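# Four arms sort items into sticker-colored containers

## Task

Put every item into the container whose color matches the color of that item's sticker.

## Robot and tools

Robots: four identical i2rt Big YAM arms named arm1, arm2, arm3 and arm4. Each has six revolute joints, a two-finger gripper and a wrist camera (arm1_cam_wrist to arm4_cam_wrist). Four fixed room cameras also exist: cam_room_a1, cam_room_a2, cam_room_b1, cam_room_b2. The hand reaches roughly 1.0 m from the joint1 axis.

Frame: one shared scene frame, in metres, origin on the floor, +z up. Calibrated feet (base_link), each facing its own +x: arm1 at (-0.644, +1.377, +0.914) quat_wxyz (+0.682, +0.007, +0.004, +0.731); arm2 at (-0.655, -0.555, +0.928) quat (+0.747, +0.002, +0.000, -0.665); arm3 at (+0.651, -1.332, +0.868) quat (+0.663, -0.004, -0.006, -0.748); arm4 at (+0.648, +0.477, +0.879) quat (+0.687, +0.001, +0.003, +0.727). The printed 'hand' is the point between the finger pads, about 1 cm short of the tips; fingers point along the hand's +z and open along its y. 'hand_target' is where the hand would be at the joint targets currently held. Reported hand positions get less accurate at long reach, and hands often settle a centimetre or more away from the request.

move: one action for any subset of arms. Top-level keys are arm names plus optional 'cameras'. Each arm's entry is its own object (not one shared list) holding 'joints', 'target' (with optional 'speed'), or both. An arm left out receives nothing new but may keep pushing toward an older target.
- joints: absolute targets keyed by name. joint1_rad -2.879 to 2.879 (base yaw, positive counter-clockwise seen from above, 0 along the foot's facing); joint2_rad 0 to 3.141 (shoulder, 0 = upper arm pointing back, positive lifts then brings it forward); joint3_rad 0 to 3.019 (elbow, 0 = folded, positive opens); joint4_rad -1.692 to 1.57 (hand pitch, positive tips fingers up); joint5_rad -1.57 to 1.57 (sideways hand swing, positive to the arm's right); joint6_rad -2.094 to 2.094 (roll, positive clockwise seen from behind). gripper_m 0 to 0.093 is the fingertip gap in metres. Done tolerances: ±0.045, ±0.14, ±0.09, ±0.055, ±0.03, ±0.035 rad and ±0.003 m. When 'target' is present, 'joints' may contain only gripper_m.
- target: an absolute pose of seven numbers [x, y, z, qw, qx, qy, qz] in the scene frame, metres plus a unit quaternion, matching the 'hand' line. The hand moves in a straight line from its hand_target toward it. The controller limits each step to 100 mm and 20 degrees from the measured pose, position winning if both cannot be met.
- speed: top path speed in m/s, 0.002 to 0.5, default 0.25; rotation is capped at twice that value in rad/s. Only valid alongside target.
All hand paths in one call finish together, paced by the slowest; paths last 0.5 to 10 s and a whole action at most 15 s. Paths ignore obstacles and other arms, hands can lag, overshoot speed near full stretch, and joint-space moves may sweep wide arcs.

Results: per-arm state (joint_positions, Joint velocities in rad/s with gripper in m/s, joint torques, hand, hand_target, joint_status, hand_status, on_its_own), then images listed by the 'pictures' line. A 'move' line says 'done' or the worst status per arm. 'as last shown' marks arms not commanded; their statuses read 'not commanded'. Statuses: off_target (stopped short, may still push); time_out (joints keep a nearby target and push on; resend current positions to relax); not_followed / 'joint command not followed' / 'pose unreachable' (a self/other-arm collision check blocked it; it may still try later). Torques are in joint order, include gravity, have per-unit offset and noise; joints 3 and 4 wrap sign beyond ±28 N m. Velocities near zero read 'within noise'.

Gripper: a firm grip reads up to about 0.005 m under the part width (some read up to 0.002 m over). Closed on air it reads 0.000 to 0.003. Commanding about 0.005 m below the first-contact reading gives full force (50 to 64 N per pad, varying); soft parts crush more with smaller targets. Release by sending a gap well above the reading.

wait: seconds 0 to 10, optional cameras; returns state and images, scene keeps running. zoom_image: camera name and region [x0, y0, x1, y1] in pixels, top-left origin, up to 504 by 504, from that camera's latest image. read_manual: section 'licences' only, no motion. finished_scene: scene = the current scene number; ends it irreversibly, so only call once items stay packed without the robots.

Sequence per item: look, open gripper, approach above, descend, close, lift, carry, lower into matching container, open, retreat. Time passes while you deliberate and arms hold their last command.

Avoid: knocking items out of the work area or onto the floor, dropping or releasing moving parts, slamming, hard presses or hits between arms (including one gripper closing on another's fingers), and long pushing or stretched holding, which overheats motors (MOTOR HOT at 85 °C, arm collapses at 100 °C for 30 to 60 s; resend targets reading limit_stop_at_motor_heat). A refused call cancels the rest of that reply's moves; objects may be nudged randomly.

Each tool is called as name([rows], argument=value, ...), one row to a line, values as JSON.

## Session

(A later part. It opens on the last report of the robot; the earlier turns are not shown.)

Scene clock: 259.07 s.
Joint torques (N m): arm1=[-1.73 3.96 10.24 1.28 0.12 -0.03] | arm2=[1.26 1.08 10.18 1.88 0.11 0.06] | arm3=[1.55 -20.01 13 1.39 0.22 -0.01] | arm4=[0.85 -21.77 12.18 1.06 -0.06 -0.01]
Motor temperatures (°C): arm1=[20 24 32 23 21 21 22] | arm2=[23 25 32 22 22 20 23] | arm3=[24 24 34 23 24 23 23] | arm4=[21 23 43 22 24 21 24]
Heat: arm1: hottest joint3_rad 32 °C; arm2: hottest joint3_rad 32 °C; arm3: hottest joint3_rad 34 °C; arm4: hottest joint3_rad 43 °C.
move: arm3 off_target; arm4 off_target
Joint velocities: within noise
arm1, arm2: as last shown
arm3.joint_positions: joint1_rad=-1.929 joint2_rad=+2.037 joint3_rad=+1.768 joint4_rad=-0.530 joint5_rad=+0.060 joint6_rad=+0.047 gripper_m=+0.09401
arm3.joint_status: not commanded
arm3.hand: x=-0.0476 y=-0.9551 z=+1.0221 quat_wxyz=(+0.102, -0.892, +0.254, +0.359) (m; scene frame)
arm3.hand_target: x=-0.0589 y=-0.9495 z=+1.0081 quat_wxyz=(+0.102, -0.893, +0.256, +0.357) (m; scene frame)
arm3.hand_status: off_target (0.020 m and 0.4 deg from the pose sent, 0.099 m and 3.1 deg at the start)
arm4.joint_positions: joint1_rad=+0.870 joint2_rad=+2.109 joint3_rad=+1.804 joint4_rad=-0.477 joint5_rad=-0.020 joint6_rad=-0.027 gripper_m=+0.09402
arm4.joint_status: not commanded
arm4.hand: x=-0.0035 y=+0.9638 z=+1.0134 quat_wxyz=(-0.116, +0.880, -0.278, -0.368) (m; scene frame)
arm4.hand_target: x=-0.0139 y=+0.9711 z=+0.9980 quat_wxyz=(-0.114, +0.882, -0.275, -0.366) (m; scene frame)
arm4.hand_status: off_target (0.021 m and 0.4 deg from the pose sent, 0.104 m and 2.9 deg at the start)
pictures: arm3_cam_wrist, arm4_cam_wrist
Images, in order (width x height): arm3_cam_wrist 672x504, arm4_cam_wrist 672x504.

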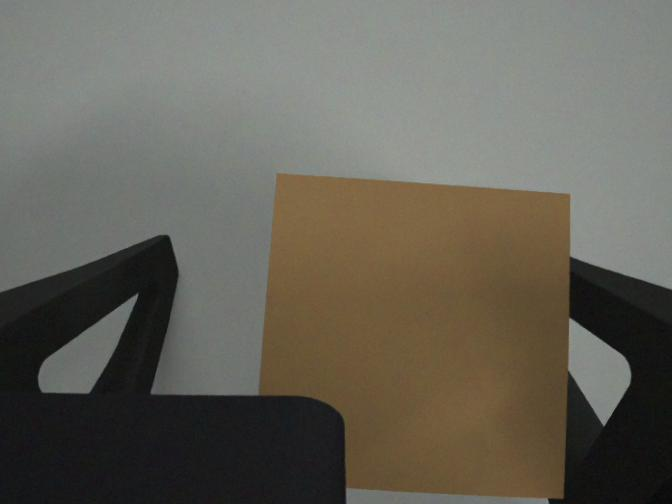

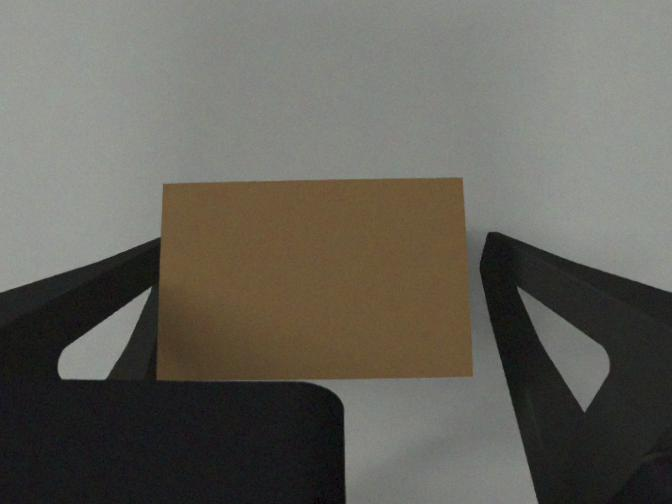

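move(arm3={"target": [-0.0495, -0.931, 1.008, 0.1021, -0.8929, 0.256, 0.3563], "speed": 0.08}, arm4={"joints": {"gripper_m": 0.078}}, cameras=["arm3_cam_wrist", "arm4_cam_wrist"])

Scene clock: 272.97 s.
Joint torques (N m): arm1=[-1.55 3.19 10.37 1.46 0.08 0.05] | arm2=[1.2 1.03 10.15 1.83 0.11 0.07] | arm3=[-0.09 -20.48 12.66 1.46 -0.02 -0.13] | arm4=[0.91 -22.12 12.11 1.01 -0.04 0.01]
Motor temperatures (°C): arm1=[20 24 32 23 21 21 22] | arm2=[23 25 32 22 22 20 23] | arm3=[24 25 35 23 24 23 23] | arm4=[21 24 41 22 24 21 24]
Heat: arm1: hottest joint3_rad 32 °C; arm2: hottest joint3_rad 32 °C; arm3: hottest joint3_rad 35 °C; arm4: hottest joint3_rad 41 °C.
move: arm3 off_target; arm4 done
Joint velocities: within noise
arm1, arm2: as last shown
arm3.joint_positions: joint1_rad=-1.935 joint2_rad=+2.037 joint3_rad=+1.768 joint4_rad=-0.530 joint5_rad=+0.044 joint6_rad=+0.036 gripper_m=+0.09401
arm3.joint_status: not commanded
arm3.hand: x=-0.0464 y=-0.9526 z=+1.0220 quat_wxyz=(+0.098, -0.894, +0.249, +0.360) (m; scene frame)
arm3.hand_target: x=-0.0481 y=-0.9318 z=+1.0082 quat_wxyz=(+0.102, -0.893, +0.256, +0.357) (m; scene frame)
arm3.hand_status: off_target (0.026 m and 1.0 deg from the pose sent, 0.028 m and 0.4 deg at the start)
arm4.joint_positions: joint1_rad=+0.867 joint2_rad=+2.110 joint3_rad=+1.805 joint4_rad=-0.477 joint5_rad=-0.020 joint6_rad=-0.027 gripper_m=+0.07812
arm4.joint_status: all done
arm4.hand: x=-0.0024 y=+0.9657 z=+1.0134 quat_wxyz=(-0.116, +0.880, -0.279, -0.368) (m; scene frame)
arm4.hand_target: x=-0.0137 y=+0.9712 z=+0.9981 quat_wxyz=(-0.114, +0.882, -0.276, -0.366) (m; scene frame)
arm4.hand_status: not commanded
pictures: arm3_cam_wrist, arm4_cam_wrist
Images, in order (width x height): arm3_cam_wrist 672x504, arm4_cam_wrist 672x504.

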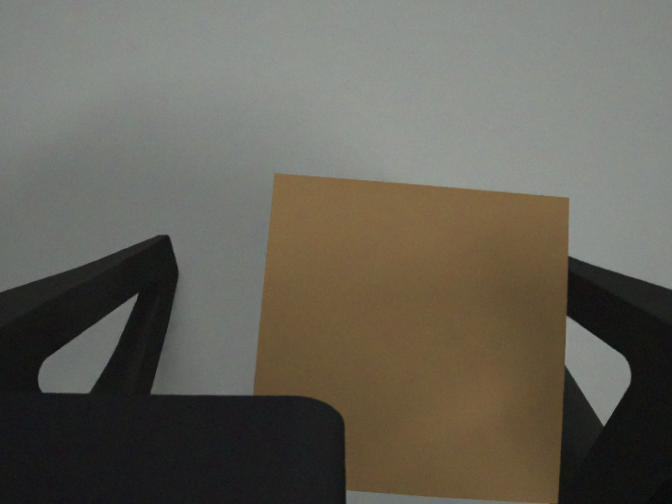

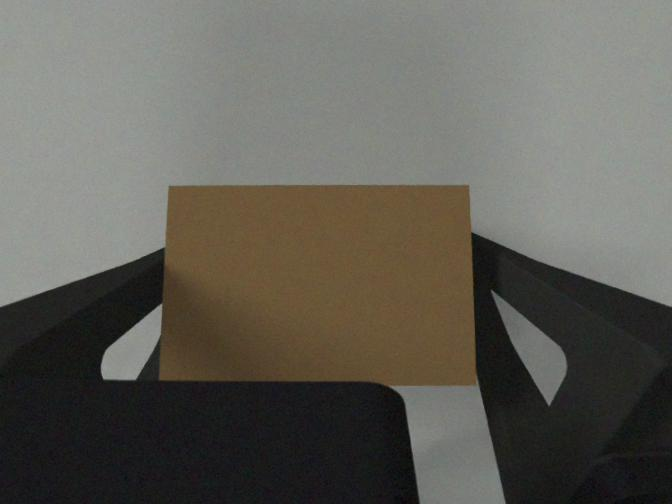

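move(arm3={"joints": {"joint1_rad": -1.965, "joint5_rad": 0.03}}, arm4={"joints": {"gripper_m": 0.064}}, cameras=["arm3_cam_wrist", "arm4_cam_wrist"])

Scene clock: 279.00 s.
Joint torques (N m): arm1=[-1.2 3.78 10.37 1.37 0.07 0.01] | arm2=[1.14 1.03 10.14 1.88 0.11 0.07] | arm3=[-0.38 -20.42 12.67 1.47 0.02 -0.09] | arm4=[1.26 -21.66 12.12 1.09 -0.04 -0.02]
Motor temperatures (°C): arm1=[20 24 32 23 21 21 22] | arm2=[23 25 32 22 22 20 23] | arm3=[24 25 35 23 24 23 23] | arm4=[21 24 40 22 24 21 24]
Heat: arm1: hottest joint3_rad 32 °C; arm2: hottest joint3_rad 32 °C; arm3: hottest joint3_rad 35 °C; arm4: hottest joint3_rad 40 °C.
move: arm3 done; arm4 off_target
Joint velocities: within noise
arm1, arm2: as last shown
arm3.joint_positions: joint1_rad=-1.940 joint2_rad=+2.037 joint3_rad=+1.768 joint4_rad=-0.530 joint5_rad=+0.030 joint6_rad=+0.032 gripper_m=+0.09401
arm3.joint_status: all done
arm3.hand: x=-0.0460 y=-0.9518 z=+1.0219 quat_wxyz=(+0.093, -0.894, +0.247, +0.361) (m; scene frame)
arm3.hand_target: x=-0.0463 y=-0.9285 z=+1.0081 quat_wxyz=(+0.098, -0.892, +0.257, +0.358) (m; scene frame)
arm3.hand_status: not commanded
arm4.joint_positions: joint1_rad=+0.867 joint2_rad=+2.110 joint3_rad=+1.805 joint4_rad=-0.477 joint5_rad=-0.020 joint6_rad=-0.027 gripper_m=+0.06928
arm4.joint_status: gripper_m off_target (ended at +0.06930, target +0.06400)
arm4.hand: x=-0.0025 y=+0.9657 z=+1.0131 quat_wxyz=(-0.116, +0.880, -0.279, -0.367) (m; scene frame)
arm4.hand_target: x=-0.0137 y=+0.9712 z=+0.9979 quat_wxyz=(-0.114, +0.882, -0.276, -0.366) (m; scene frame)
arm4.hand_status: not commanded
pictures: arm3_cam_wrist, arm4_cam_wrist
Images, in order (width x height): arm3_cam_wrist 672x504, arm4_cam_wrist 672x504.

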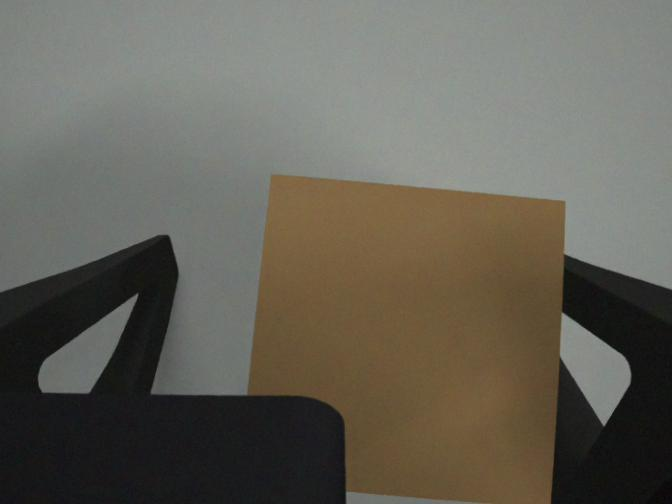

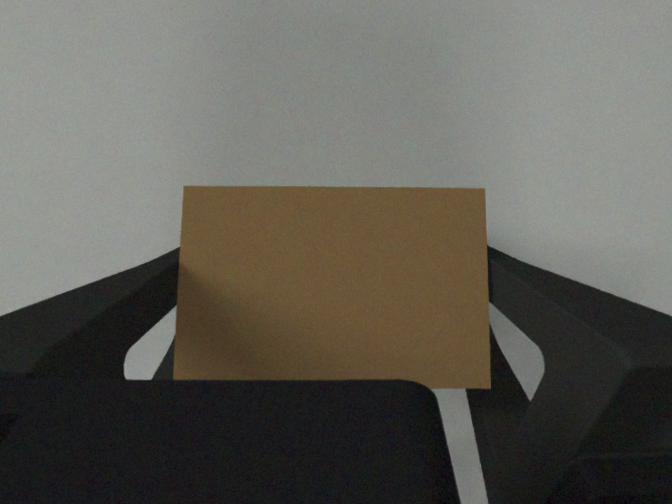

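move(arm3={"joints": {"joint1_rad": -1.99}}, arm4={"target": [0.012, 0.952, 1.085, 0.1141, -0.8819, 0.2755, 0.3653], "speed": 0.12}, cameras=["arm3_cam_wrist", "arm4_cam_wrist"])

Scene clock: 283.37 s.
Joint torques (N m): arm1=[-1.96 3.49 10.21 1.2 0.09 0.02] | arm2=[1.14 1.2 10.15 1.85 0.11 0.06] | arm3=[-0.26 -20.37 12.63 1.5 0.15 -0.04] | arm4=[1.38 -25.52 11.17 0.66 -0.06 0.01]
Motor temperatures (°C): arm1=[20 24 32 23 21 21 22] | arm2=[23 25 32 22 22 20 23] | arm3=[24 26 35 23 24 23 23] | arm4=[21 24 40 22 24 21 25]
Heat: arm1: hottest joint3_rad 32 °C; arm2: hottest joint3_rad 32 °C; arm3: hottest joint3_rad 35 °C; arm4: hottest joint3_rad 40 °C.
move: arm3 done; arm4 off_target
Joint velocities: within noise
arm1, arm2: as last shown
arm3.joint_positions: joint1_rad=-1.966 joint2_rad=+2.037 joint3_rad=+1.769 joint4_rad=-0.530 joint5_rad=+0.027 joint6_rad=+0.028 gripper_m=+0.09401
arm3.joint_status: all done
arm3.hand: x=-0.0364 y=-0.9342 z=+1.0221 quat_wxyz=(+0.097, -0.892, +0.256, +0.360) (m; scene frame)
arm3.hand_target: x=-0.0362 y=-0.9114 z=+1.0080 quat_wxyz=(+0.102, -0.889, +0.268, +0.356) (m; scene frame)
arm3.hand_status: not commanded
arm4.joint_positions: joint1_rad=+0.867 joint2_rad=+2.018 joint3_rad=+1.805 joint4_rad=-0.603 joint5_rad=-0.020 joint6_rad=-0.027 gripper_m=+0.06928
arm4.joint_status: not commanded
arm4.hand: x=+0.0175 y=+0.9510 z=+1.0635 quat_wxyz=(-0.111, +0.886, -0.281, -0.353) (m; scene frame)
arm4.hand_target: x=+0.0125 y=+0.9518 z=+1.0849 quat_wxyz=(-0.114, +0.882, -0.276, -0.365) (m; scene frame)
arm4.hand_status: off_target (0.022 m and 1.7 deg from the pose sent, 0.075 m and 0.6 deg at the start)
pictures: arm3_cam_wrist, arm4_cam_wrist
Images, in order (width x height): arm3_cam_wrist 672x504, arm4_cam_wrist 672x504.

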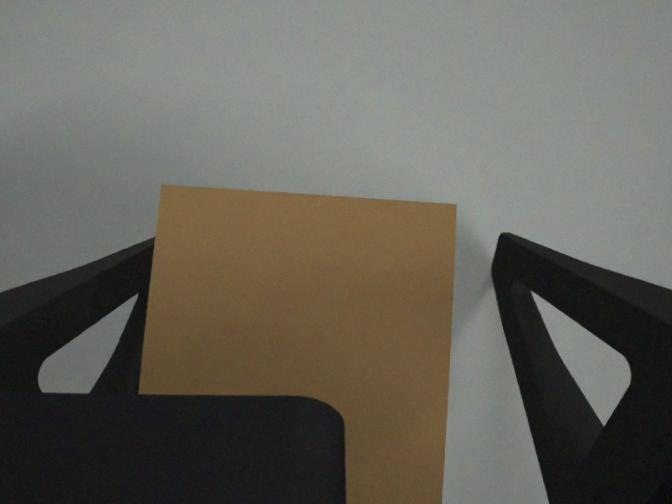

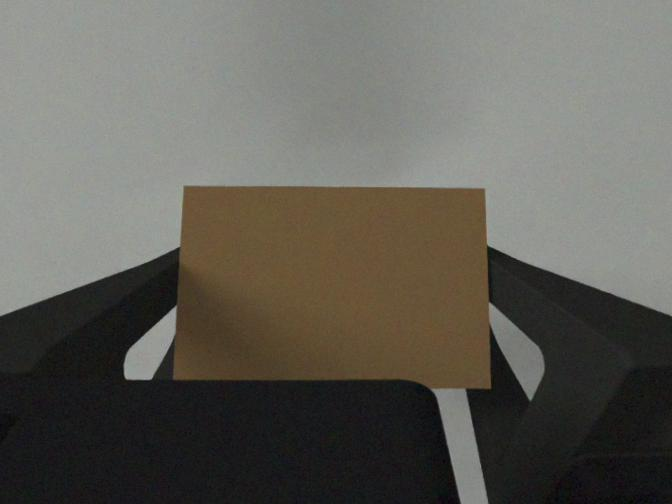

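move(arm3={"joints": {"gripper_m": 0.066}}, arm4={"target": [0.29, 0.735, 1.2, 0.1141, -0.8819, 0.2755, 0.3653], "speed": 0.25}, cameras=[])

move(arm3={"joints": {"gripper_m": 0.048}}, arm4={"joints": {"joint2_rad": 0.6, "joint3_rad": 1.3, "joint4_rad": -1.3, "joint5_rad": 0, "joint6_rad": 0}}, cameras=["arm3_cam_wrist", "arm4_cam_wrist"])

Scene clock: 291.60 s.
Joint torques (N m): arm1=[-1.73 3.37 10.47 1.36 0.15 0.02] | arm2=[1.2 0.97 10.17 1.84 0.11 0.06] | arm3=[0.5 -20.42 12.57 1.47 0.06 -0.04] | arm4=[1.67 -6.53 9.61 0.76 0.16 0.14]
Motor temperatures (°C): arm1=[20 24 32 23 21 21 22] | arm2=[23 25 32 22 22 20 23] | arm3=[24 26 35 23 24 23 23] | arm4=[21 25 40 22 24 21 25]
Heat: arm1: hottest joint3_rad 32 °C; arm2: hottest joint3_rad 32 °C; arm3: hottest joint3_rad 35 °C; arm4: hottest joint3_rad 40 °C.
move: arm3 done; arm4 done
Joint velocities: within noise
arm1, arm2: as last shown
arm3.joint_positions: joint1_rad=-1.975 joint2_rad=+2.038 joint3_rad=+1.769 joint4_rad=-0.530 joint5_rad=+0.029 joint6_rad=+0.027 gripper_m=+0.06606
arm3.joint_status: all done
arm3.hand: x=-0.0323 y=-0.9271 z=+1.0217 quat_wxyz=(+0.100, -0.891, +0.260, +0.359) (m; scene frame)
arm3.hand_target: x=-0.0361 y=-0.9114 z=+1.0077 quat_wxyz=(+0.102, -0.889, +0.268, +0.356) (m; scene frame)
arm3.hand_status: not commanded
arm4.joint_positions: joint1_rad=+0.885 joint2_rad=+1.023 joint3_rad=+1.041 joint4_rad=-0.787 joint5_rad=-0.011 joint6_rad=-0.027 gripper_m=+0.06928
arm4.joint_status: not commanded
arm4.hand: x=+0.2920 y=+0.7371 z=+1.2047 quat_wxyz=(-0.119, +0.879, -0.272, -0.372) (m; scene frame)
arm4.hand_target: x=+0.2900 y=+0.7350 z=+1.2000 quat_wxyz=(-0.114, +0.882, -0.275, -0.365) (m; scene frame)
arm4.hand_status: done (0.006 m and 1.1 deg from the pose sent, 0.374 m and 1.7 deg at the start)
pictures: none
No camera images: "cameras" was empty.

Scene clock: 293.07 s.
Joint torques (N m): arm1=[-1.73 3.49 10.44 1.22 0.07 -0.02] | arm2=[1.08 1.03 10.14 1.88 0.11 0.07] | arm3=[0.73 -20.31 12.66 1.47 -0.02 -0.04] | arm4=[1.38 0.79 8.12 0.92 0.18 0.19]
Motor temperatures (°C): arm1=[20 24 32 23 21 21 22] | arm2=[23 25 32 22 22 20 23] | arm3=[24 26 35 23 24 23 23] | arm4=[21 25 40 22 24 21 25]
Heat: arm1: hottest joint3_rad 32 °C; arm2: hottest joint3_rad 32 °C; arm3: hottest joint3_rad 35 °C; arm4: hottest joint3_rad 40 °C.
move: arm3 off_target; arm4 done
Joint velocities: within noise
arm1, arm2: as last shown
arm3.joint_positions: joint1_rad=-1.977 joint2_rad=+2.038 joint3_rad=+1.769 joint4_rad=-0.530 joint5_rad=+0.031 joint6_rad=+0.027 gripper_m=+0.05300
arm3.joint_status: gripper_m off_target (ended at +0.05303, target +0.04800)
arm3.hand: x=-0.0315 y=-0.9257 z=+1.0217 quat_wxyz=(+0.101, -0.890, +0.261, +0.359) (m; scene frame)
arm3.hand_target: x=-0.0362 y=-0.9115 z=+1.0077 quat_wxyz=(+0.102, -0.889, +0.268, +0.356) (m; scene frame)
arm3.hand_status: not commanded
arm4.joint_positions: joint1_rad=+0.885 joint2_rad=+0.606 joint3_rad=+1.294 joint4_rad=-1.289 joint5_rad=-0.003 joint6_rad=-0.014 gripper_m=+0.06928
arm4.joint_status: all done
arm4.hand: x=+0.4505 y=+0.6246 z=+1.3847 quat_wxyz=(-0.144, +0.843, -0.269, -0.444) (m; scene frame)
arm4.hand_target: x=+0.4534 y=+0.6209 z=+1.3871 quat_wxyz=(-0.141, +0.841, -0.272, -0.446) (m; scene frame)
arm4.hand_status: not commanded
pictures: arm3_cam_wrist, arm4_cam_wrist
Images, in order (width x height): arm3_cam_wrist 672x504, arm4_cam_wrist 672x504.

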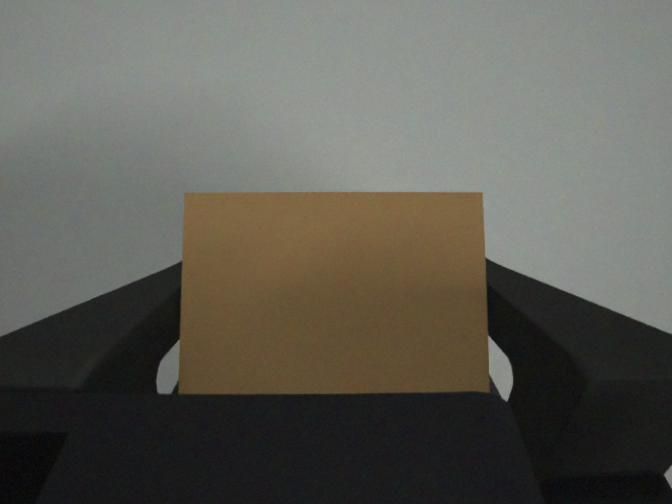

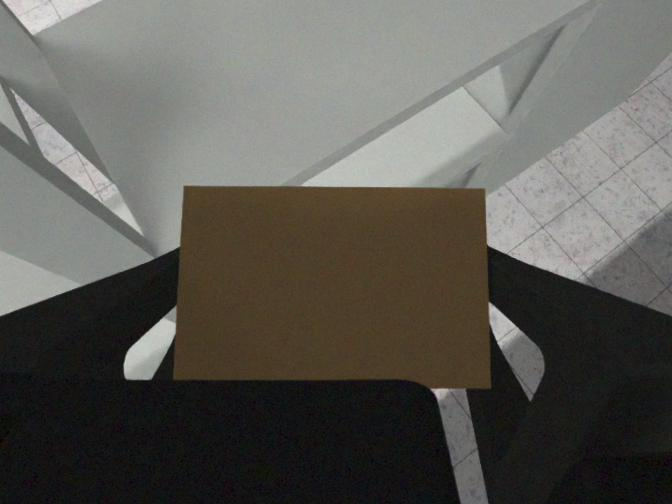

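move(arm3={"target": [-0.01, -0.945, 1.09, 0.1, -0.892, 0.256, 0.36], "speed": 0.12}, arm4={"joints": {"joint1_rad": -1.135}}, cameras=["arm4_cam_wrist", "arm3_cam_wrist"])

move(arm3={"target": [0.29, -1.115, 1.2, 0.0958, -0.8944, 0.2313, 0.3705], "speed": 0.25}, cameras=[])

move(arm3={"joints": {"joint2_rad": 0.6, "joint3_rad": 1.3, "joint4_rad": -1.3, "joint5_rad": 0, "joint6_rad": 0}}, cameras=[])

move(arm3={"joints": {"joint1_rad": 0.969}}, cameras=["arm3_cam_wrist", "arm4_cam_wrist", "cam_room_a1", "cam_room_a2"])

Scene clock: 303.07 s.
Joint torques (N m): arm1=[-1.32 3.9 10.4 1.32 0.11 0.03] | arm2=[1.2 1.08 10.17 1.85 0.11 0.06] | arm3=[2.14 -23.59 9.55 1.21 -0.01 -0.1] | arm4=[0.56 0.67 8.23 0.88 0.11 0.17]
Motor temperatures (°C): arm1=[20 24 32 23 21 21 22] | arm2=[23 25 32 22 22 20 23] | arm3=[24 27 35 23 24 23 24] | arm4=[21 25 38 22 24 21 25]
Heat: arm1: hottest joint3_rad 32 °C; arm2: hottest joint3_rad 32 °C; arm3: hottest joint3_rad 35 °C; arm4: hottest joint3_rad 38 °C.
move: arm3 done; arm4 done
Joint velocities: within noise
arm1.joint_positions: joint1_rad=-2.251 joint2_rad=+0.596 joint3_rad=+1.292 joint4_rad=-1.292 joint5_rad=-0.010 joint6_rad=-0.002 gripper_m=+0.09297
arm1.joint_status: not commanded
arm1.hand: x=-0.4359 y=+1.2374 z=+1.4165 quat_wxyz=(-0.441, -0.262, -0.847, +0.138) (m; scene frame)
arm1.hand_target: x=-0.4366 y=+1.2374 z=+1.4181 quat_wxyz=(-0.439, -0.262, -0.848, +0.139) (m; scene frame)
arm1.hand_status: not commanded
arm2.joint_positions: joint1_rad=+0.917 joint2_rad=+0.594 joint3_rad=+1.296 joint4_rad=-1.287 joint5_rad=+0.003 joint6_rad=+0.005 gripper_m=+0.09294
arm2.joint_status: not commanded
arm2.hand: x=-0.4480 y=-0.6819 z=+1.4378 quat_wxyz=(-0.457, -0.237, -0.848, +0.124) (m; scene frame)
arm2.hand_target: x=-0.4475 y=-0.6812 z=+1.4358 quat_wxyz=(-0.450, -0.236, -0.852, +0.122) (m; scene frame)
arm2.hand_status: not commanded
arm3.joint_positions: joint1_rad=-1.977 joint2_rad=+1.925 joint3_rad=+1.767 joint4_rad=-0.638 joint5_rad=+0.031 joint6_rad=+0.027 gripper_m=+0.05300
arm3.joint_status: not commanded
arm3.hand: x=-0.0085 y=-0.9383 z=+1.0879 quat_wxyz=(+0.102, -0.890, +0.261, +0.360) (m; scene frame)
arm3.hand_target: x=-0.0101 y=-0.9450 z=+1.0900 quat_wxyz=(+0.100, -0.892, +0.256, +0.360) (m; scene frame)
arm3.hand_status: done (0.007 m and 0.7 deg from the pose sent, 0.074 m and 0.7 deg at the start)
arm4.joint_positions: joint1_rad=-1.131 joint2_rad=+0.606 joint3_rad=+1.294 joint4_rad=-1.289 joint5_rad=-0.001 joint6_rad=-0.012 gripper_m=+0.06926
arm4.joint_status: all done
arm4.hand: x=+0.8678 y=+0.5964 z=+1.3828 quat_wxyz=(-0.450, +0.223, -0.858, -0.111) (m; scene frame)
arm4.hand_target: x=+0.8644 y=+0.5934 z=+1.3852 quat_wxyz=(-0.450, +0.216, -0.859, -0.113) (m; scene frame)
arm4.hand_status: not commanded
pictures: arm3_cam_wrist, arm4_cam_wrist
Images, in order (width x height): arm3_cam_wrist 672x504, arm4_cam_wrist 672x504.

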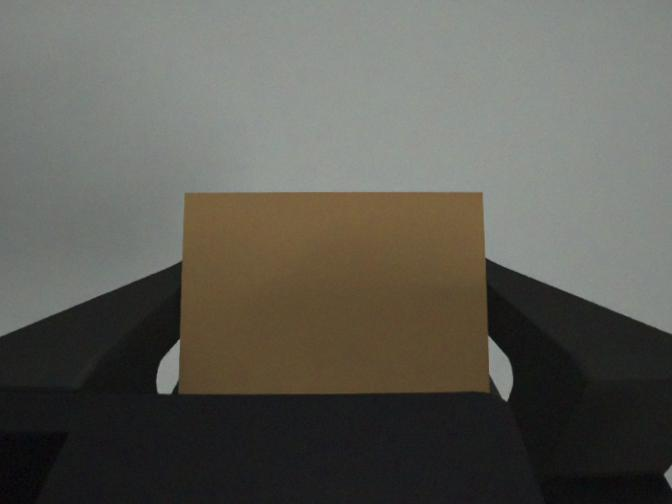

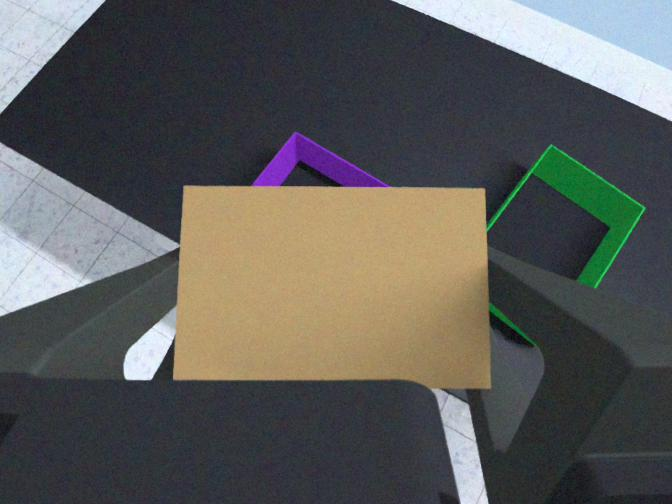

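Scene clock: 305.23 s.
Joint torques (N m): arm1=[-1.85 3.6 10.36 1.29 0.11 0.05] | arm2=[1.2 1.08 10.18 1.87 0.11 0.06] | arm3=[0.67 -5.83 9.72 1.24 -0.1 -0.11] | arm4=[0.32 0.5 8.23 0.99 0.11 0.16]
Motor temperatures (°C): arm1=[20 24 32 23 21 21 22] | arm2=[23 25 32 22 22 20 23] | arm3=[24 26 34 23 24 23 24] | arm4=[21 25 38 22 24 21 26]
Heat: arm1: hottest joint3_rad 32 °C; arm2: hottest joint3_rad 32 °C; arm3: hottest joint3_rad 34 °C; arm4: hottest joint3_rad 38 °C.
move: arm3 done
Joint velocities: within noise
arm1, arm2, arm4: as last shown
arm3.joint_positions: joint1_rad=-1.977 joint2_rad=+0.958 joint3_rad=+1.042 joint4_rad=-0.846 joint5_rad=-0.011 joint6_rad=-0.021 gripper_m=+0.05300
arm3.joint_status: not commanded
arm3.hand: x=+0.2886 y=-1.1179 z=+1.2057 quat_wxyz=(+0.096, -0.892, +0.231, +0.378) (m; scene frame)
arm3.hand_target: x=+0.2900 y=-1.1151 z=+1.1999 quat_wxyz=(+0.096, -0.895, +0.231, +0.370) (m; scene frame)
arm3.hand_status: done (0.007 m and 0.9 deg from the pose sent, 0.365 m and 3.7 deg at the start)
pictures: none
No camera images: "cameras" was empty.

Scene clock: 306.80 s.
Joint torques (N m): arm1=[-1.61 3.02 10.17 1.4 0.07 0.05] | arm2=[1.14 0.97 10.13 1.85 0.11 0.07] | arm3=[0.56 0.44 9.01 1.43 0.11 0.02] | arm4=[0.21 0.09 8.21 0.96 0.15 0.16]
Motor temperatures (°C): arm1=[20 24 32 23 21 21 22] | arm2=[23 25 32 22 22 20 23] | arm3=[24 26 34 23 24 23 24] | arm4=[21 25 38 22 24 21 26]
Heat: arm1: hottest joint3_rad 32 °C; arm2: hottest joint3_rad 32 °C; arm3: hottest joint3_rad 34 °C; arm4: hottest joint3_rad 38 °C.
move: arm3 done
Joint velocities: within noise
arm1, arm2, arm4: as last shown
arm3.joint_positions: joint1_rad=-1.977 joint2_rad=+0.606 joint3_rad=+1.293 joint4_rad=-1.296 joint5_rad=-0.003 joint6_rad=-0.008 gripper_m=+0.05300
arm3.joint_status: all done
arm3.hand: x=+0.4374 y=-1.2008 z=+1.3692 quat_wxyz=(+0.115, -0.858, +0.230, +0.444) (m; scene frame)
arm3.hand_target: x=+0.4418 y=-1.2004 z=+1.3733 quat_wxyz=(+0.118, -0.854, +0.237, +0.448) (m; scene frame)
arm3.hand_status: not commanded
pictures: none
No camera images: "cameras" was empty.

Scene clock: 309.13 s.
Joint torques (N m): arm1=[-1.61 3.78 10.45 1.46 0.11 -0.01] | arm2=[1.2 0.97 10.15 1.84 0.11 0.06] | arm3=[2.08 0.67 8.9 1.48 0.12 0.01] | arm4=[0.67 0.73 8.14 1.07 0.11 0.16]
Motor temperatures (°C): arm1=[20 24 32 23 21 21 22] | arm2=[23 25 32 22 22 20 23] | arm3=[24 26 34 23 24 23 24] | arm4=[21 25 37 22 24 21 26]
Heat: arm1: hottest joint3_rad 32 °C; arm2: hottest joint3_rad 32 °C; arm3: hottest joint3_rad 34 °C; arm4: hottest joint3_rad 37 °C.
move: arm3 done
Joint velocities: within noise
arm1, arm2, arm4: as last shown
arm3.joint_positions: joint1_rad=+0.958 joint2_rad=+0.606 joint3_rad=+1.293 joint4_rad=-1.296 joint5_rad=-0.002 joint6_rad=-0.006 gripper_m=+0.05303
arm3.joint_status: all done
arm3.hand: x=+0.8333 y=-1.4897 z=+1.3737 quat_wxyz=(-0.434, -0.312, -0.827, +0.172) (m; scene frame)
arm3.hand_target: x=+0.8321 y=-1.4856 z=+1.3776 quat_wxyz=(-0.439, -0.310, -0.826, +0.171) (m; scene frame)
arm3.hand_status: not commanded
pictures: arm3_cam_wrist, arm4_cam_wrist, cam_room_a1, cam_room_a2
Images, in order (width x height): arm3_cam_wrist 672x504, arm4_cam_wrist 672x504, cam_room_a1 672x504, cam_room_a2 672x504.

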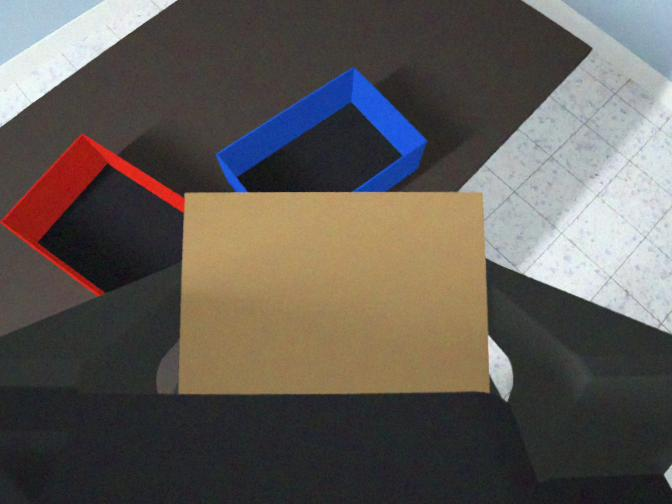

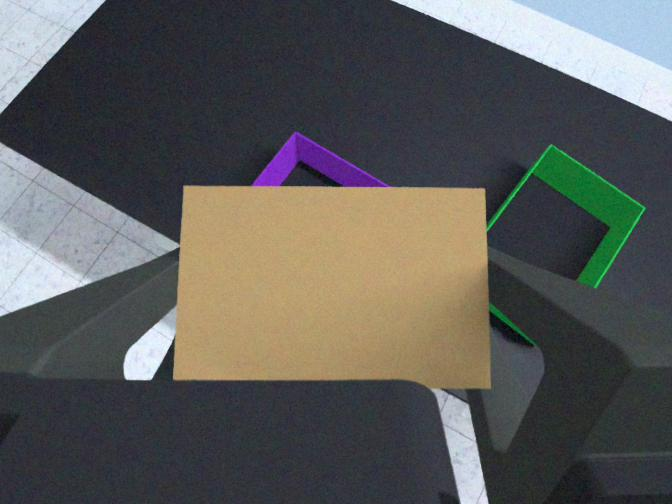

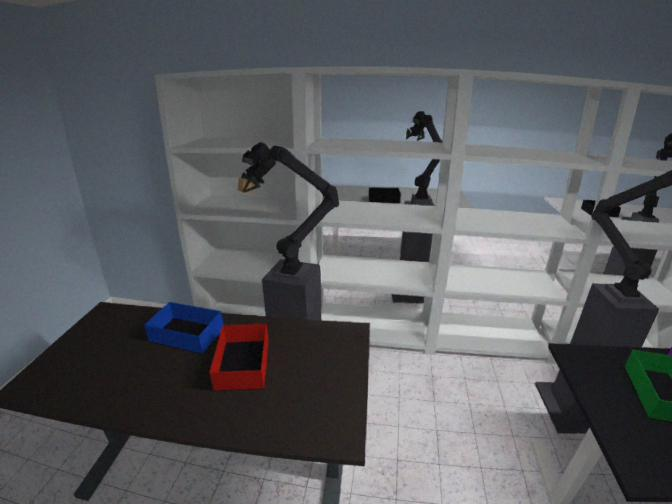

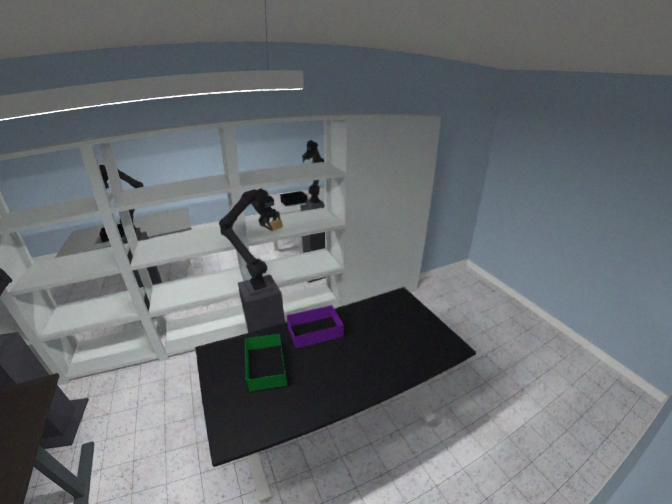

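move(arm3={"target": [1.157, -1.763, 0.95, 0.373, 0.3242, 0.8579, -0.1409], "speed": 0.25}, arm4={"target": [1.125, 0.73, 0.95, 0.3867, -0.2234, 0.8895, 0.0971], "speed": 0.25}, cameras=["arm3_cam_wrist", "arm4_cam_wrist", "cam_room_a1", "cam_room_a2"])

zoom_image(camera="cam_room_a1", region=[130, 220, 290, 400])

zoom_image(camera="cam_room_a2", region=[230, 220, 370, 400])

Scene clock: 335.50 s.
Joint torques (N m): arm1=[-2.02 4.37 10.47 1.33 0.07 0.04] | arm2=[1.08 1.03 10.14 1.84 0.11 0.06] | arm3=[2.2 -18.9 11.81 2.1 0.04 0.02] | arm4=[0.09 -13.33 9.73 1.83 -0.01 0.11]
Motor temperatures (°C): arm1=[20 24 32 23 21 21 22] | arm2=[23 24 32 22 22 20 23] | arm3=[24 25 32 23 24 23 24] | arm4=[21 24 36 22 24 21 26]
Heat: arm1: hottest joint3_rad 32 °C; arm2: hottest joint3_rad 32 °C; arm3: hottest joint3_rad 32 °C; arm4: hottest joint3_rad 36 °C.
move: arm3 off_target; arm4 off_target
Joint velocities: within noise
arm1, arm2: as last shown
arm3.joint_positions: joint1_rad=+0.972 joint2_rad=+1.832 joint3_rad=+1.120 joint4_rad=-0.121 joint5_rad=+0.006 joint6_rad=+0.012 gripper_m=+0.05303
arm3.joint_status: not commanded
arm3.hand: x=+1.1313 y=-1.7537 z=+0.9210 quat_wxyz=(-0.340, -0.332, -0.869, +0.133) (m; scene frame)
arm3.hand_target: x=+1.1554 y=-1.7615 z=+0.9508 quat_wxyz=(-0.373, -0.324, -0.858, +0.141) (m; scene frame)
arm3.hand_status: off_target (0.040 m and 4.2 deg from the pose sent, 0.599 m and 8.7 deg at the start)
arm4.joint_positions: joint1_rad=-1.134 joint2_rad=+1.559 joint3_rad=+0.737 joint4_rad=+0.014 joint5_rad=-0.002 joint6_rad=-0.012 gripper_m=+0.06926
arm4.joint_status: not commanded
arm4.hand: x=+1.1019 y=+0.7213 z=+0.9285 quat_wxyz=(-0.359, +0.233, -0.899, -0.088) (m; scene frame)
arm4.hand_target: x=+1.1236 y=+0.7292 z=+0.9507 quat_wxyz=(-0.387, +0.224, -0.889, -0.097) (m; scene frame)
arm4.hand_status: off_target (0.033 m and 3.7 deg from the pose sent, 0.521 m and 8.2 deg at the start)
pictures: arm3_cam_wrist, arm4_cam_wrist, cam_room_a1, cam_room_a2
Images, in order (width x height): arm3_cam_wrist 672x504, arm4_cam_wrist 672x504, cam_room_a1 672x504, cam_room_a2 672x504.

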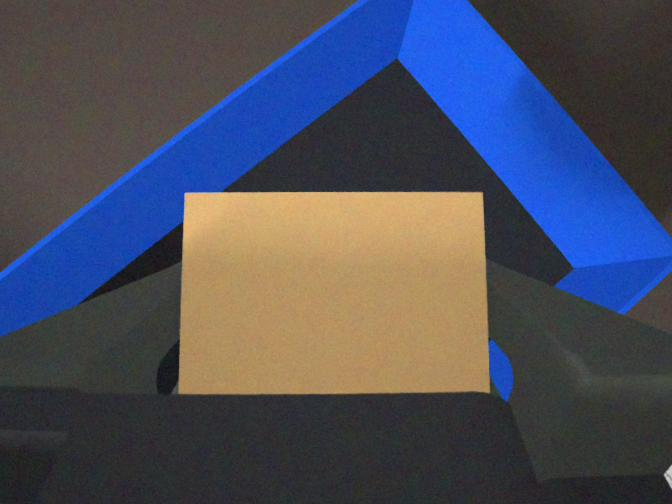

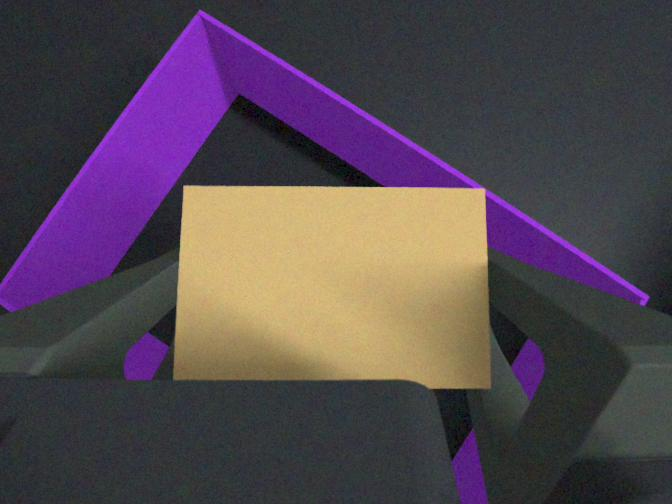

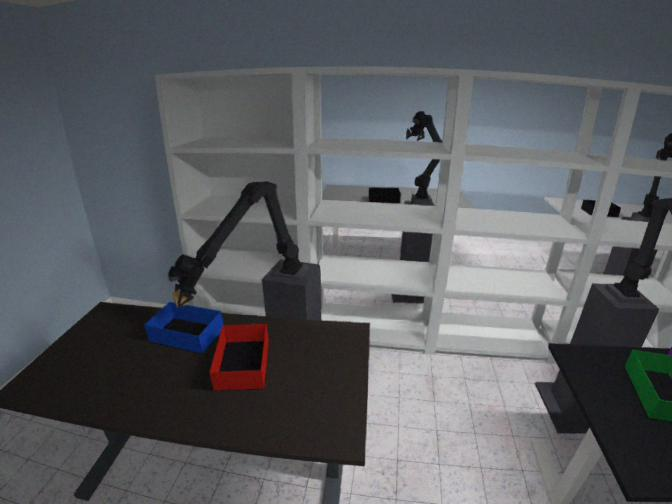

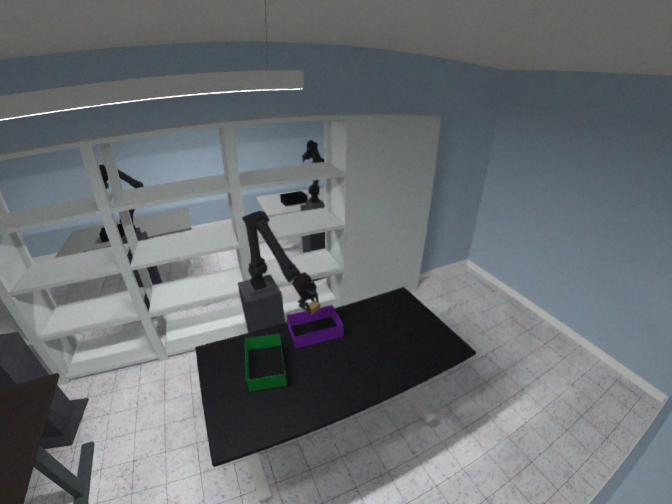

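Scaled by 2.800.

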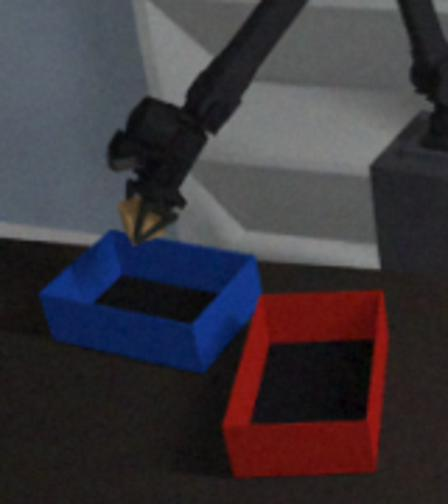

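Scaled by 2.800.

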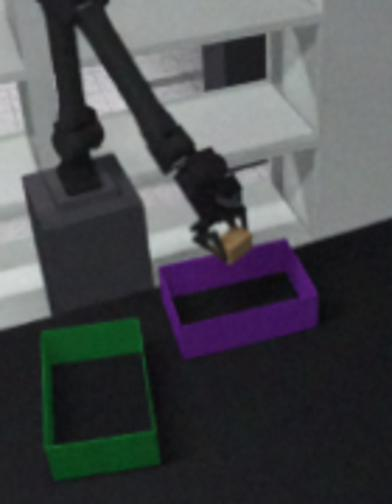

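move(arm3={"target": [1.157, -1.763, 0.8, 0.373, 0.3242, 0.8579, -0.1409], "speed": 0.15}, arm4={"target": [1.125, 0.73, 0.79, 0.3867, -0.2234, 0.8895, 0.0971], "speed": 0.15}, cameras=["arm3_cam_wrist", "arm4_cam_wrist", "cam_room_a1", "cam_room_a2"])

zoom_image(camera="cam_room_a1", region=[130, 240, 250, 360])

zoom_image(camera="cam_room_a2", region=[260, 250, 370, 360])

Scene clock: 359.50 s.
Joint torques (N m): arm1=[-1.26 3.14 10.55 1.32 0.09 0.05] | arm2=[1.2 0.91 10.19 1.83 0.11 0.07] | arm3=[2.14 -20.19 6.49 2.26 0.12 0.04] | arm4=[0.21 -15.5 4.46 1.77 -0.01 0.11]
Motor temperatures (°C): arm1=[20 24 33 23 21 21 22] | arm2=[23 24 32 22 22 20 23] | arm3=[24 26 31 23 24 23 24] | arm4=[21 23 38 22 24 21 26]
Heat: arm1: hottest joint3_rad 33 °C; arm2: hottest joint3_rad 32 °C; arm3: hottest joint3_rad 31 °C; arm4: hottest joint3_rad 38 °C.
move: arm3 off_target; arm4 off_target
Joint velocities: within noise
arm1, arm2: as last shown
arm3.joint_positions: joint1_rad=+0.975 joint2_rad=+2.125 joint3_rad=+1.120 joint4_rad=+0.218 joint5_rad=+0.006 joint6_rad=+0.014 gripper_m=+0.05303
arm3.joint_status: not commanded
arm3.hand: x=+1.1455 y=-1.7658 z=+0.7942 quat_wxyz=(-0.361, -0.329, -0.862, +0.140) (m; scene frame)
arm3.hand_target: x=+1.1568 y=-1.7628 z=+0.8001 quat_wxyz=(-0.373, -0.324, -0.858, +0.141) (m; scene frame)
arm3.hand_status: off_target (0.013 m and 1.6 deg from the pose sent, 0.124 m and 4.2 deg at the start)
arm4.joint_positions: joint1_rad=-1.134 joint2_rad=+2.002 joint3_rad=+0.732 joint4_rad=+0.497 joint5_rad=-0.002 joint6_rad=-0.012 gripper_m=+0.06926
arm4.joint_status: not commanded
arm4.hand: x=+1.1152 y=+0.7284 z=+0.7857 quat_wxyz=(-0.375, +0.231, -0.893, -0.092) (m; scene frame)
arm4.hand_target: x=+1.1248 y=+0.7299 z=+0.7902 quat_wxyz=(-0.387, +0.223, -0.889, -0.097) (m; scene frame)
arm4.hand_status: off_target (0.011 m and 1.8 deg from the pose sent, 0.141 m and 3.7 deg at the start)
pictures: arm3_cam_wrist, arm4_cam_wrist, cam_room_a1, cam_room_a2
Images, in order (width x height): arm3_cam_wrist 672x504, arm4_cam_wrist 672x504, cam_room_a1 672x504, cam_room_a2 672x504.

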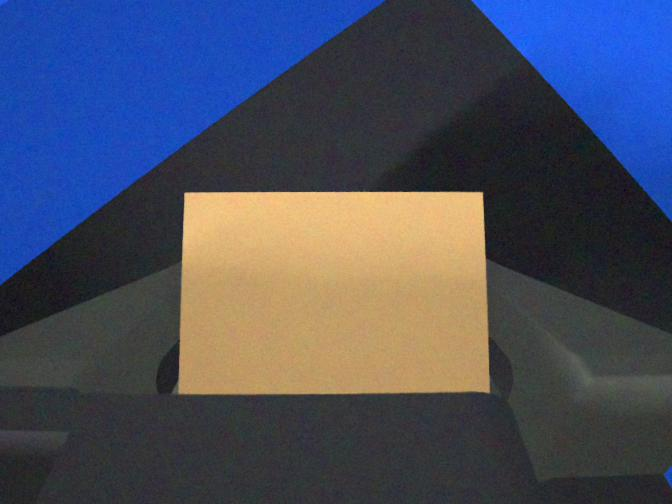

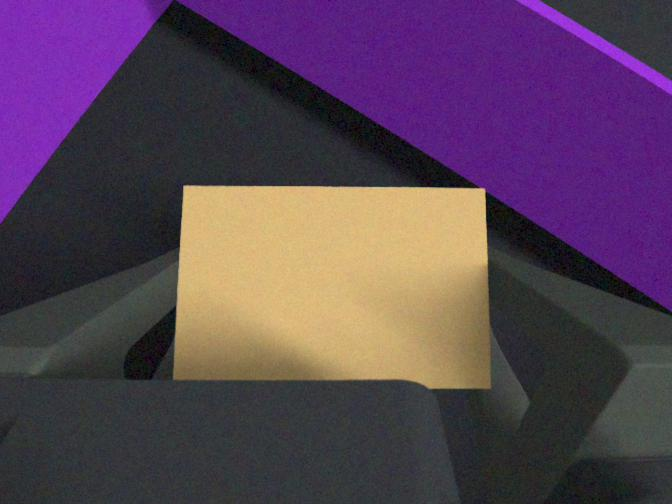

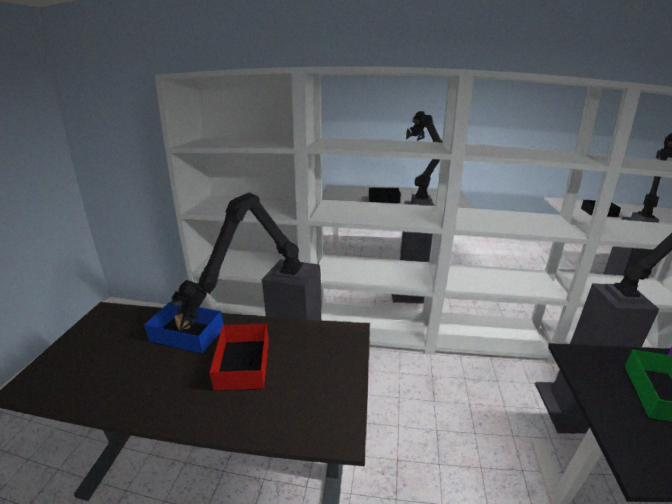

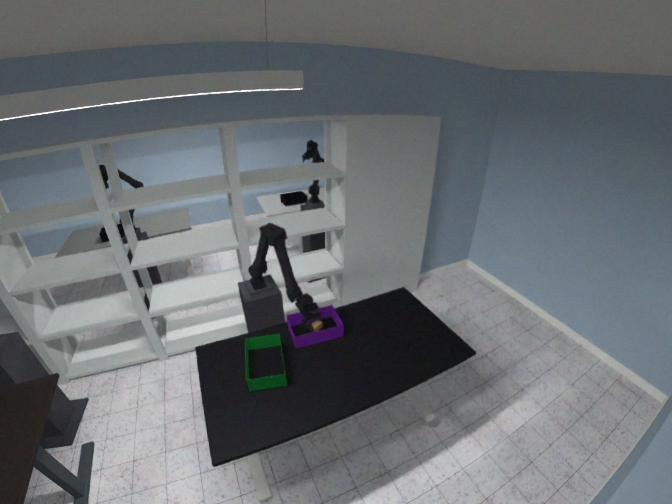

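Scaled by 4.200.

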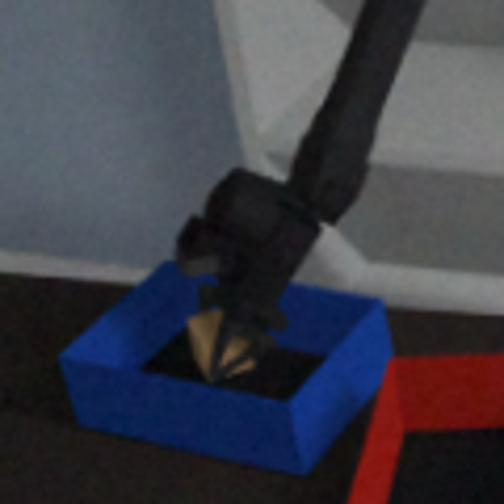

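Scaled by 4.582.

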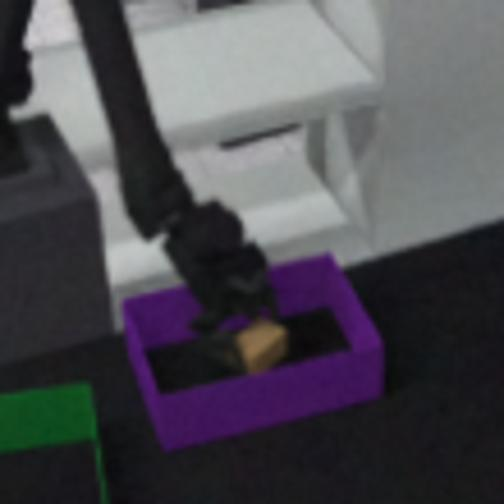

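move(arm3={"target": [1.155, -1.763, 0.762, 0.373, 0.3242, 0.8579, -0.1409], "speed": 0.1}, arm4={"target": [1.12, 0.728, 0.753, 0.3867, -0.2234, 0.8895, 0.0971], "speed": 0.1}, cameras=[])

move(arm3={"target": [1.155, -1.763, 0.752, 0.373, 0.3242, 0.8579, -0.1409], "speed": 0.06}, arm4={"target": [1.12, 0.728, 0.743, 0.3867, -0.2234, 0.8895, 0.0971], "speed": 0.06}, cameras=["cam_room_a1", "cam_room_a2"])

zoom_image(camera="cam_room_a1", region=[130, 260, 250, 360])

zoom_image(camera="cam_room_a2", region=[270, 270, 370, 360])

Scene clock: 368.73 s.
Joint torques (N m): arm1=[-1.9 4.13 10.43 1.1 0.1 0.01] | arm2=[1.2 1.03 10.17 1.81 0.11 0.06] | arm3=[2.26 -20.19 6.54 2.25 0.08 0.01] | arm4=[0.67 -15.03 3.88 1.7 0.01 0.13]
Motor temperatures (°C): arm1=[20 24 33 23 21 21 22] | arm2=[23 24 32 22 22 20 23] | arm3=[24 26 31 23 24 23 25] | arm4=[21 23 36 22 24 21 26]
Heat: arm1: hottest joint3_rad 33 °C; arm2: hottest joint3_rad 32 °C; arm3: hottest joint3_rad 31 °C; arm4: hottest joint3_rad 36 °C.
move: arm3 off_target; arm4 off_target
Joint velocities: within noise
arm1, arm2: as last shown
arm3.joint_positions: joint1_rad=+0.975 joint2_rad=+2.208 joint3_rad=+1.120 joint4_rad=+0.296 joint5_rad=+0.006 joint6_rad=+0.014 gripper_m=+0.05303
arm3.joint_status: not commanded
arm3.hand: x=+1.1414 y=-1.7627 z=+0.7552 quat_wxyz=(-0.358, -0.329, -0.862, +0.139) (m; scene frame)
arm3.hand_target: x=+1.1548 y=-1.7628 z=+0.7623 quat_wxyz=(-0.373, -0.324, -0.858, +0.141) (m; scene frame)
arm3.hand_status: off_target (0.015 m and 1.9 deg from the pose sent, 0.034 m and 1.6 deg at the start)
arm4.joint_positions: joint1_rad=-1.134 joint2_rad=+2.108 joint3_rad=+0.732 joint4_rad=+0.602 joint5_rad=-0.002 joint6_rad=-0.012 gripper_m=+0.06926
arm4.joint_status: not commanded
arm4.hand: x=+1.1086 y=+0.7248 z=+0.7504 quat_wxyz=(-0.374, +0.231, -0.893, -0.092) (m; scene frame)
arm4.hand_target: x=+1.1197 y=+0.7279 z=+0.7531 quat_wxyz=(-0.386, +0.224, -0.890, -0.097) (m; scene frame)
arm4.hand_status: off_target (0.012 m and 1.9 deg from the pose sent, 0.033 m and 1.8 deg at the start)
pictures: none
No camera images: "cameras" was empty.

Scene clock: 369.70 s.
Joint torques (N m): arm1=[-2.02 3.78 10.47 1.4 0.07 0.01] | arm2=[1.14 0.97 10.15 1.83 0.11 0.05] | arm3=[2.14 -19.49 6.83 2.29 0.08 0.01] | arm4=[0.5 -14.51 3.96 1.94 0.02 0.15]
Motor temperatures (°C): arm1=[20 24 33 23 21 21 22] | arm2=[23 24 32 22 22 20 23] | arm3=[24 26 31 23 24 23 25] | arm4=[21 24 36 22 24 21 26]
Heat: arm1: hottest joint3_rad 33 °C; arm2: hottest joint3_rad 32 °C; arm3: hottest joint3_rad 31 °C; arm4: hottest joint3_rad 36 °C.
move: arm3 off_target; arm4 off_target
Joint velocities: within noise
arm1, arm2: as last shown
arm3.joint_positions: joint1_rad=+0.975 joint2_rad=+2.220 joint3_rad=+1.120 joint4_rad=+0.314 joint5_rad=+0.006 joint6_rad=+0.014 gripper_m=+0.05303
arm3.joint_status: not commanded
arm3.hand: x=+1.1414 y=-1.7627 z=+0.7503 quat_wxyz=(-0.361, -0.329, -0.862, +0.140) (m; scene frame)
arm3.hand_target: x=+1.1547 y=-1.7627 z=+0.7522 quat_wxyz=(-0.373, -0.324, -0.858, +0.141) (m; scene frame)
arm3.hand_status: off_target (0.014 m and 1.6 deg from the pose sent, 0.014 m and 1.9 deg at the start)
arm4.joint_positions: joint1_rad=-1.134 joint2_rad=+2.130 joint3_rad=+0.738 joint4_rad=+0.625 joint5_rad=-0.002 joint6_rad=-0.012 gripper_m=+0.06926
arm4.joint_status: not commanded
arm4.hand: x=+1.1096 y=+0.7254 z=+0.7445 quat_wxyz=(-0.377, +0.231, -0.892, -0.093) (m; scene frame)
arm4.hand_target: x=+1.1198 y=+0.7279 z=+0.7433 quat_wxyz=(-0.387, +0.223, -0.889, -0.097) (m; scene frame)
arm4.hand_status: off_target (0.011 m and 1.6 deg from the pose sent, 0.014 m and 1.9 deg at the start)
pictures: cam_room_a1, cam_room_a2
Images, in order (width x height): cam_room_a1 672x504, cam_room_a2 672x504.

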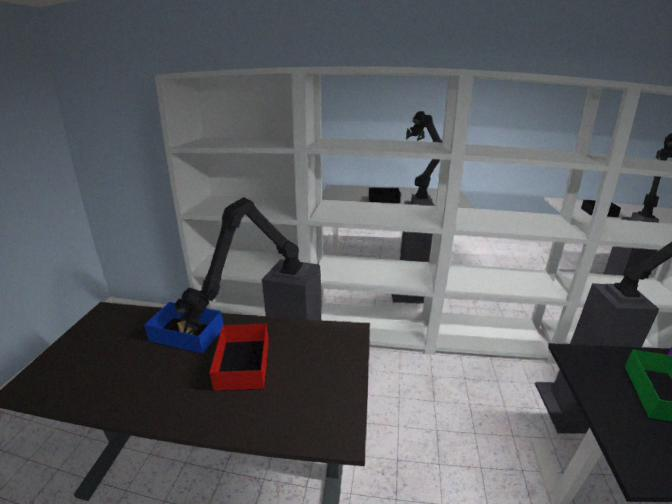

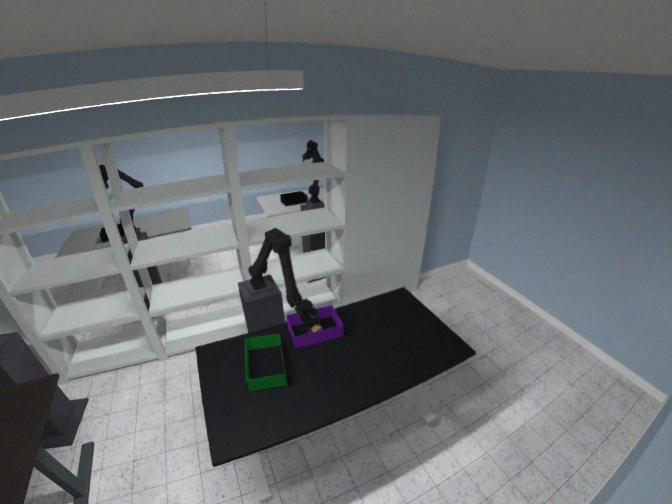

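Scaled by 4.200.

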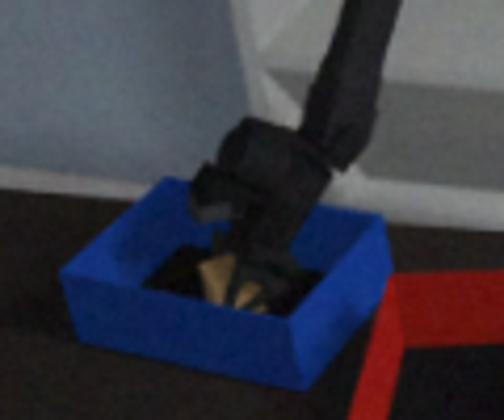

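Scaled by 5.040.

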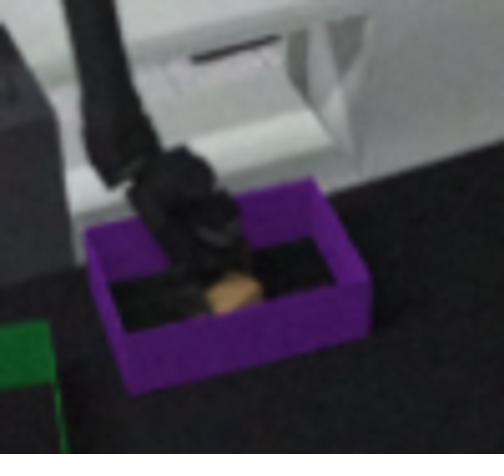

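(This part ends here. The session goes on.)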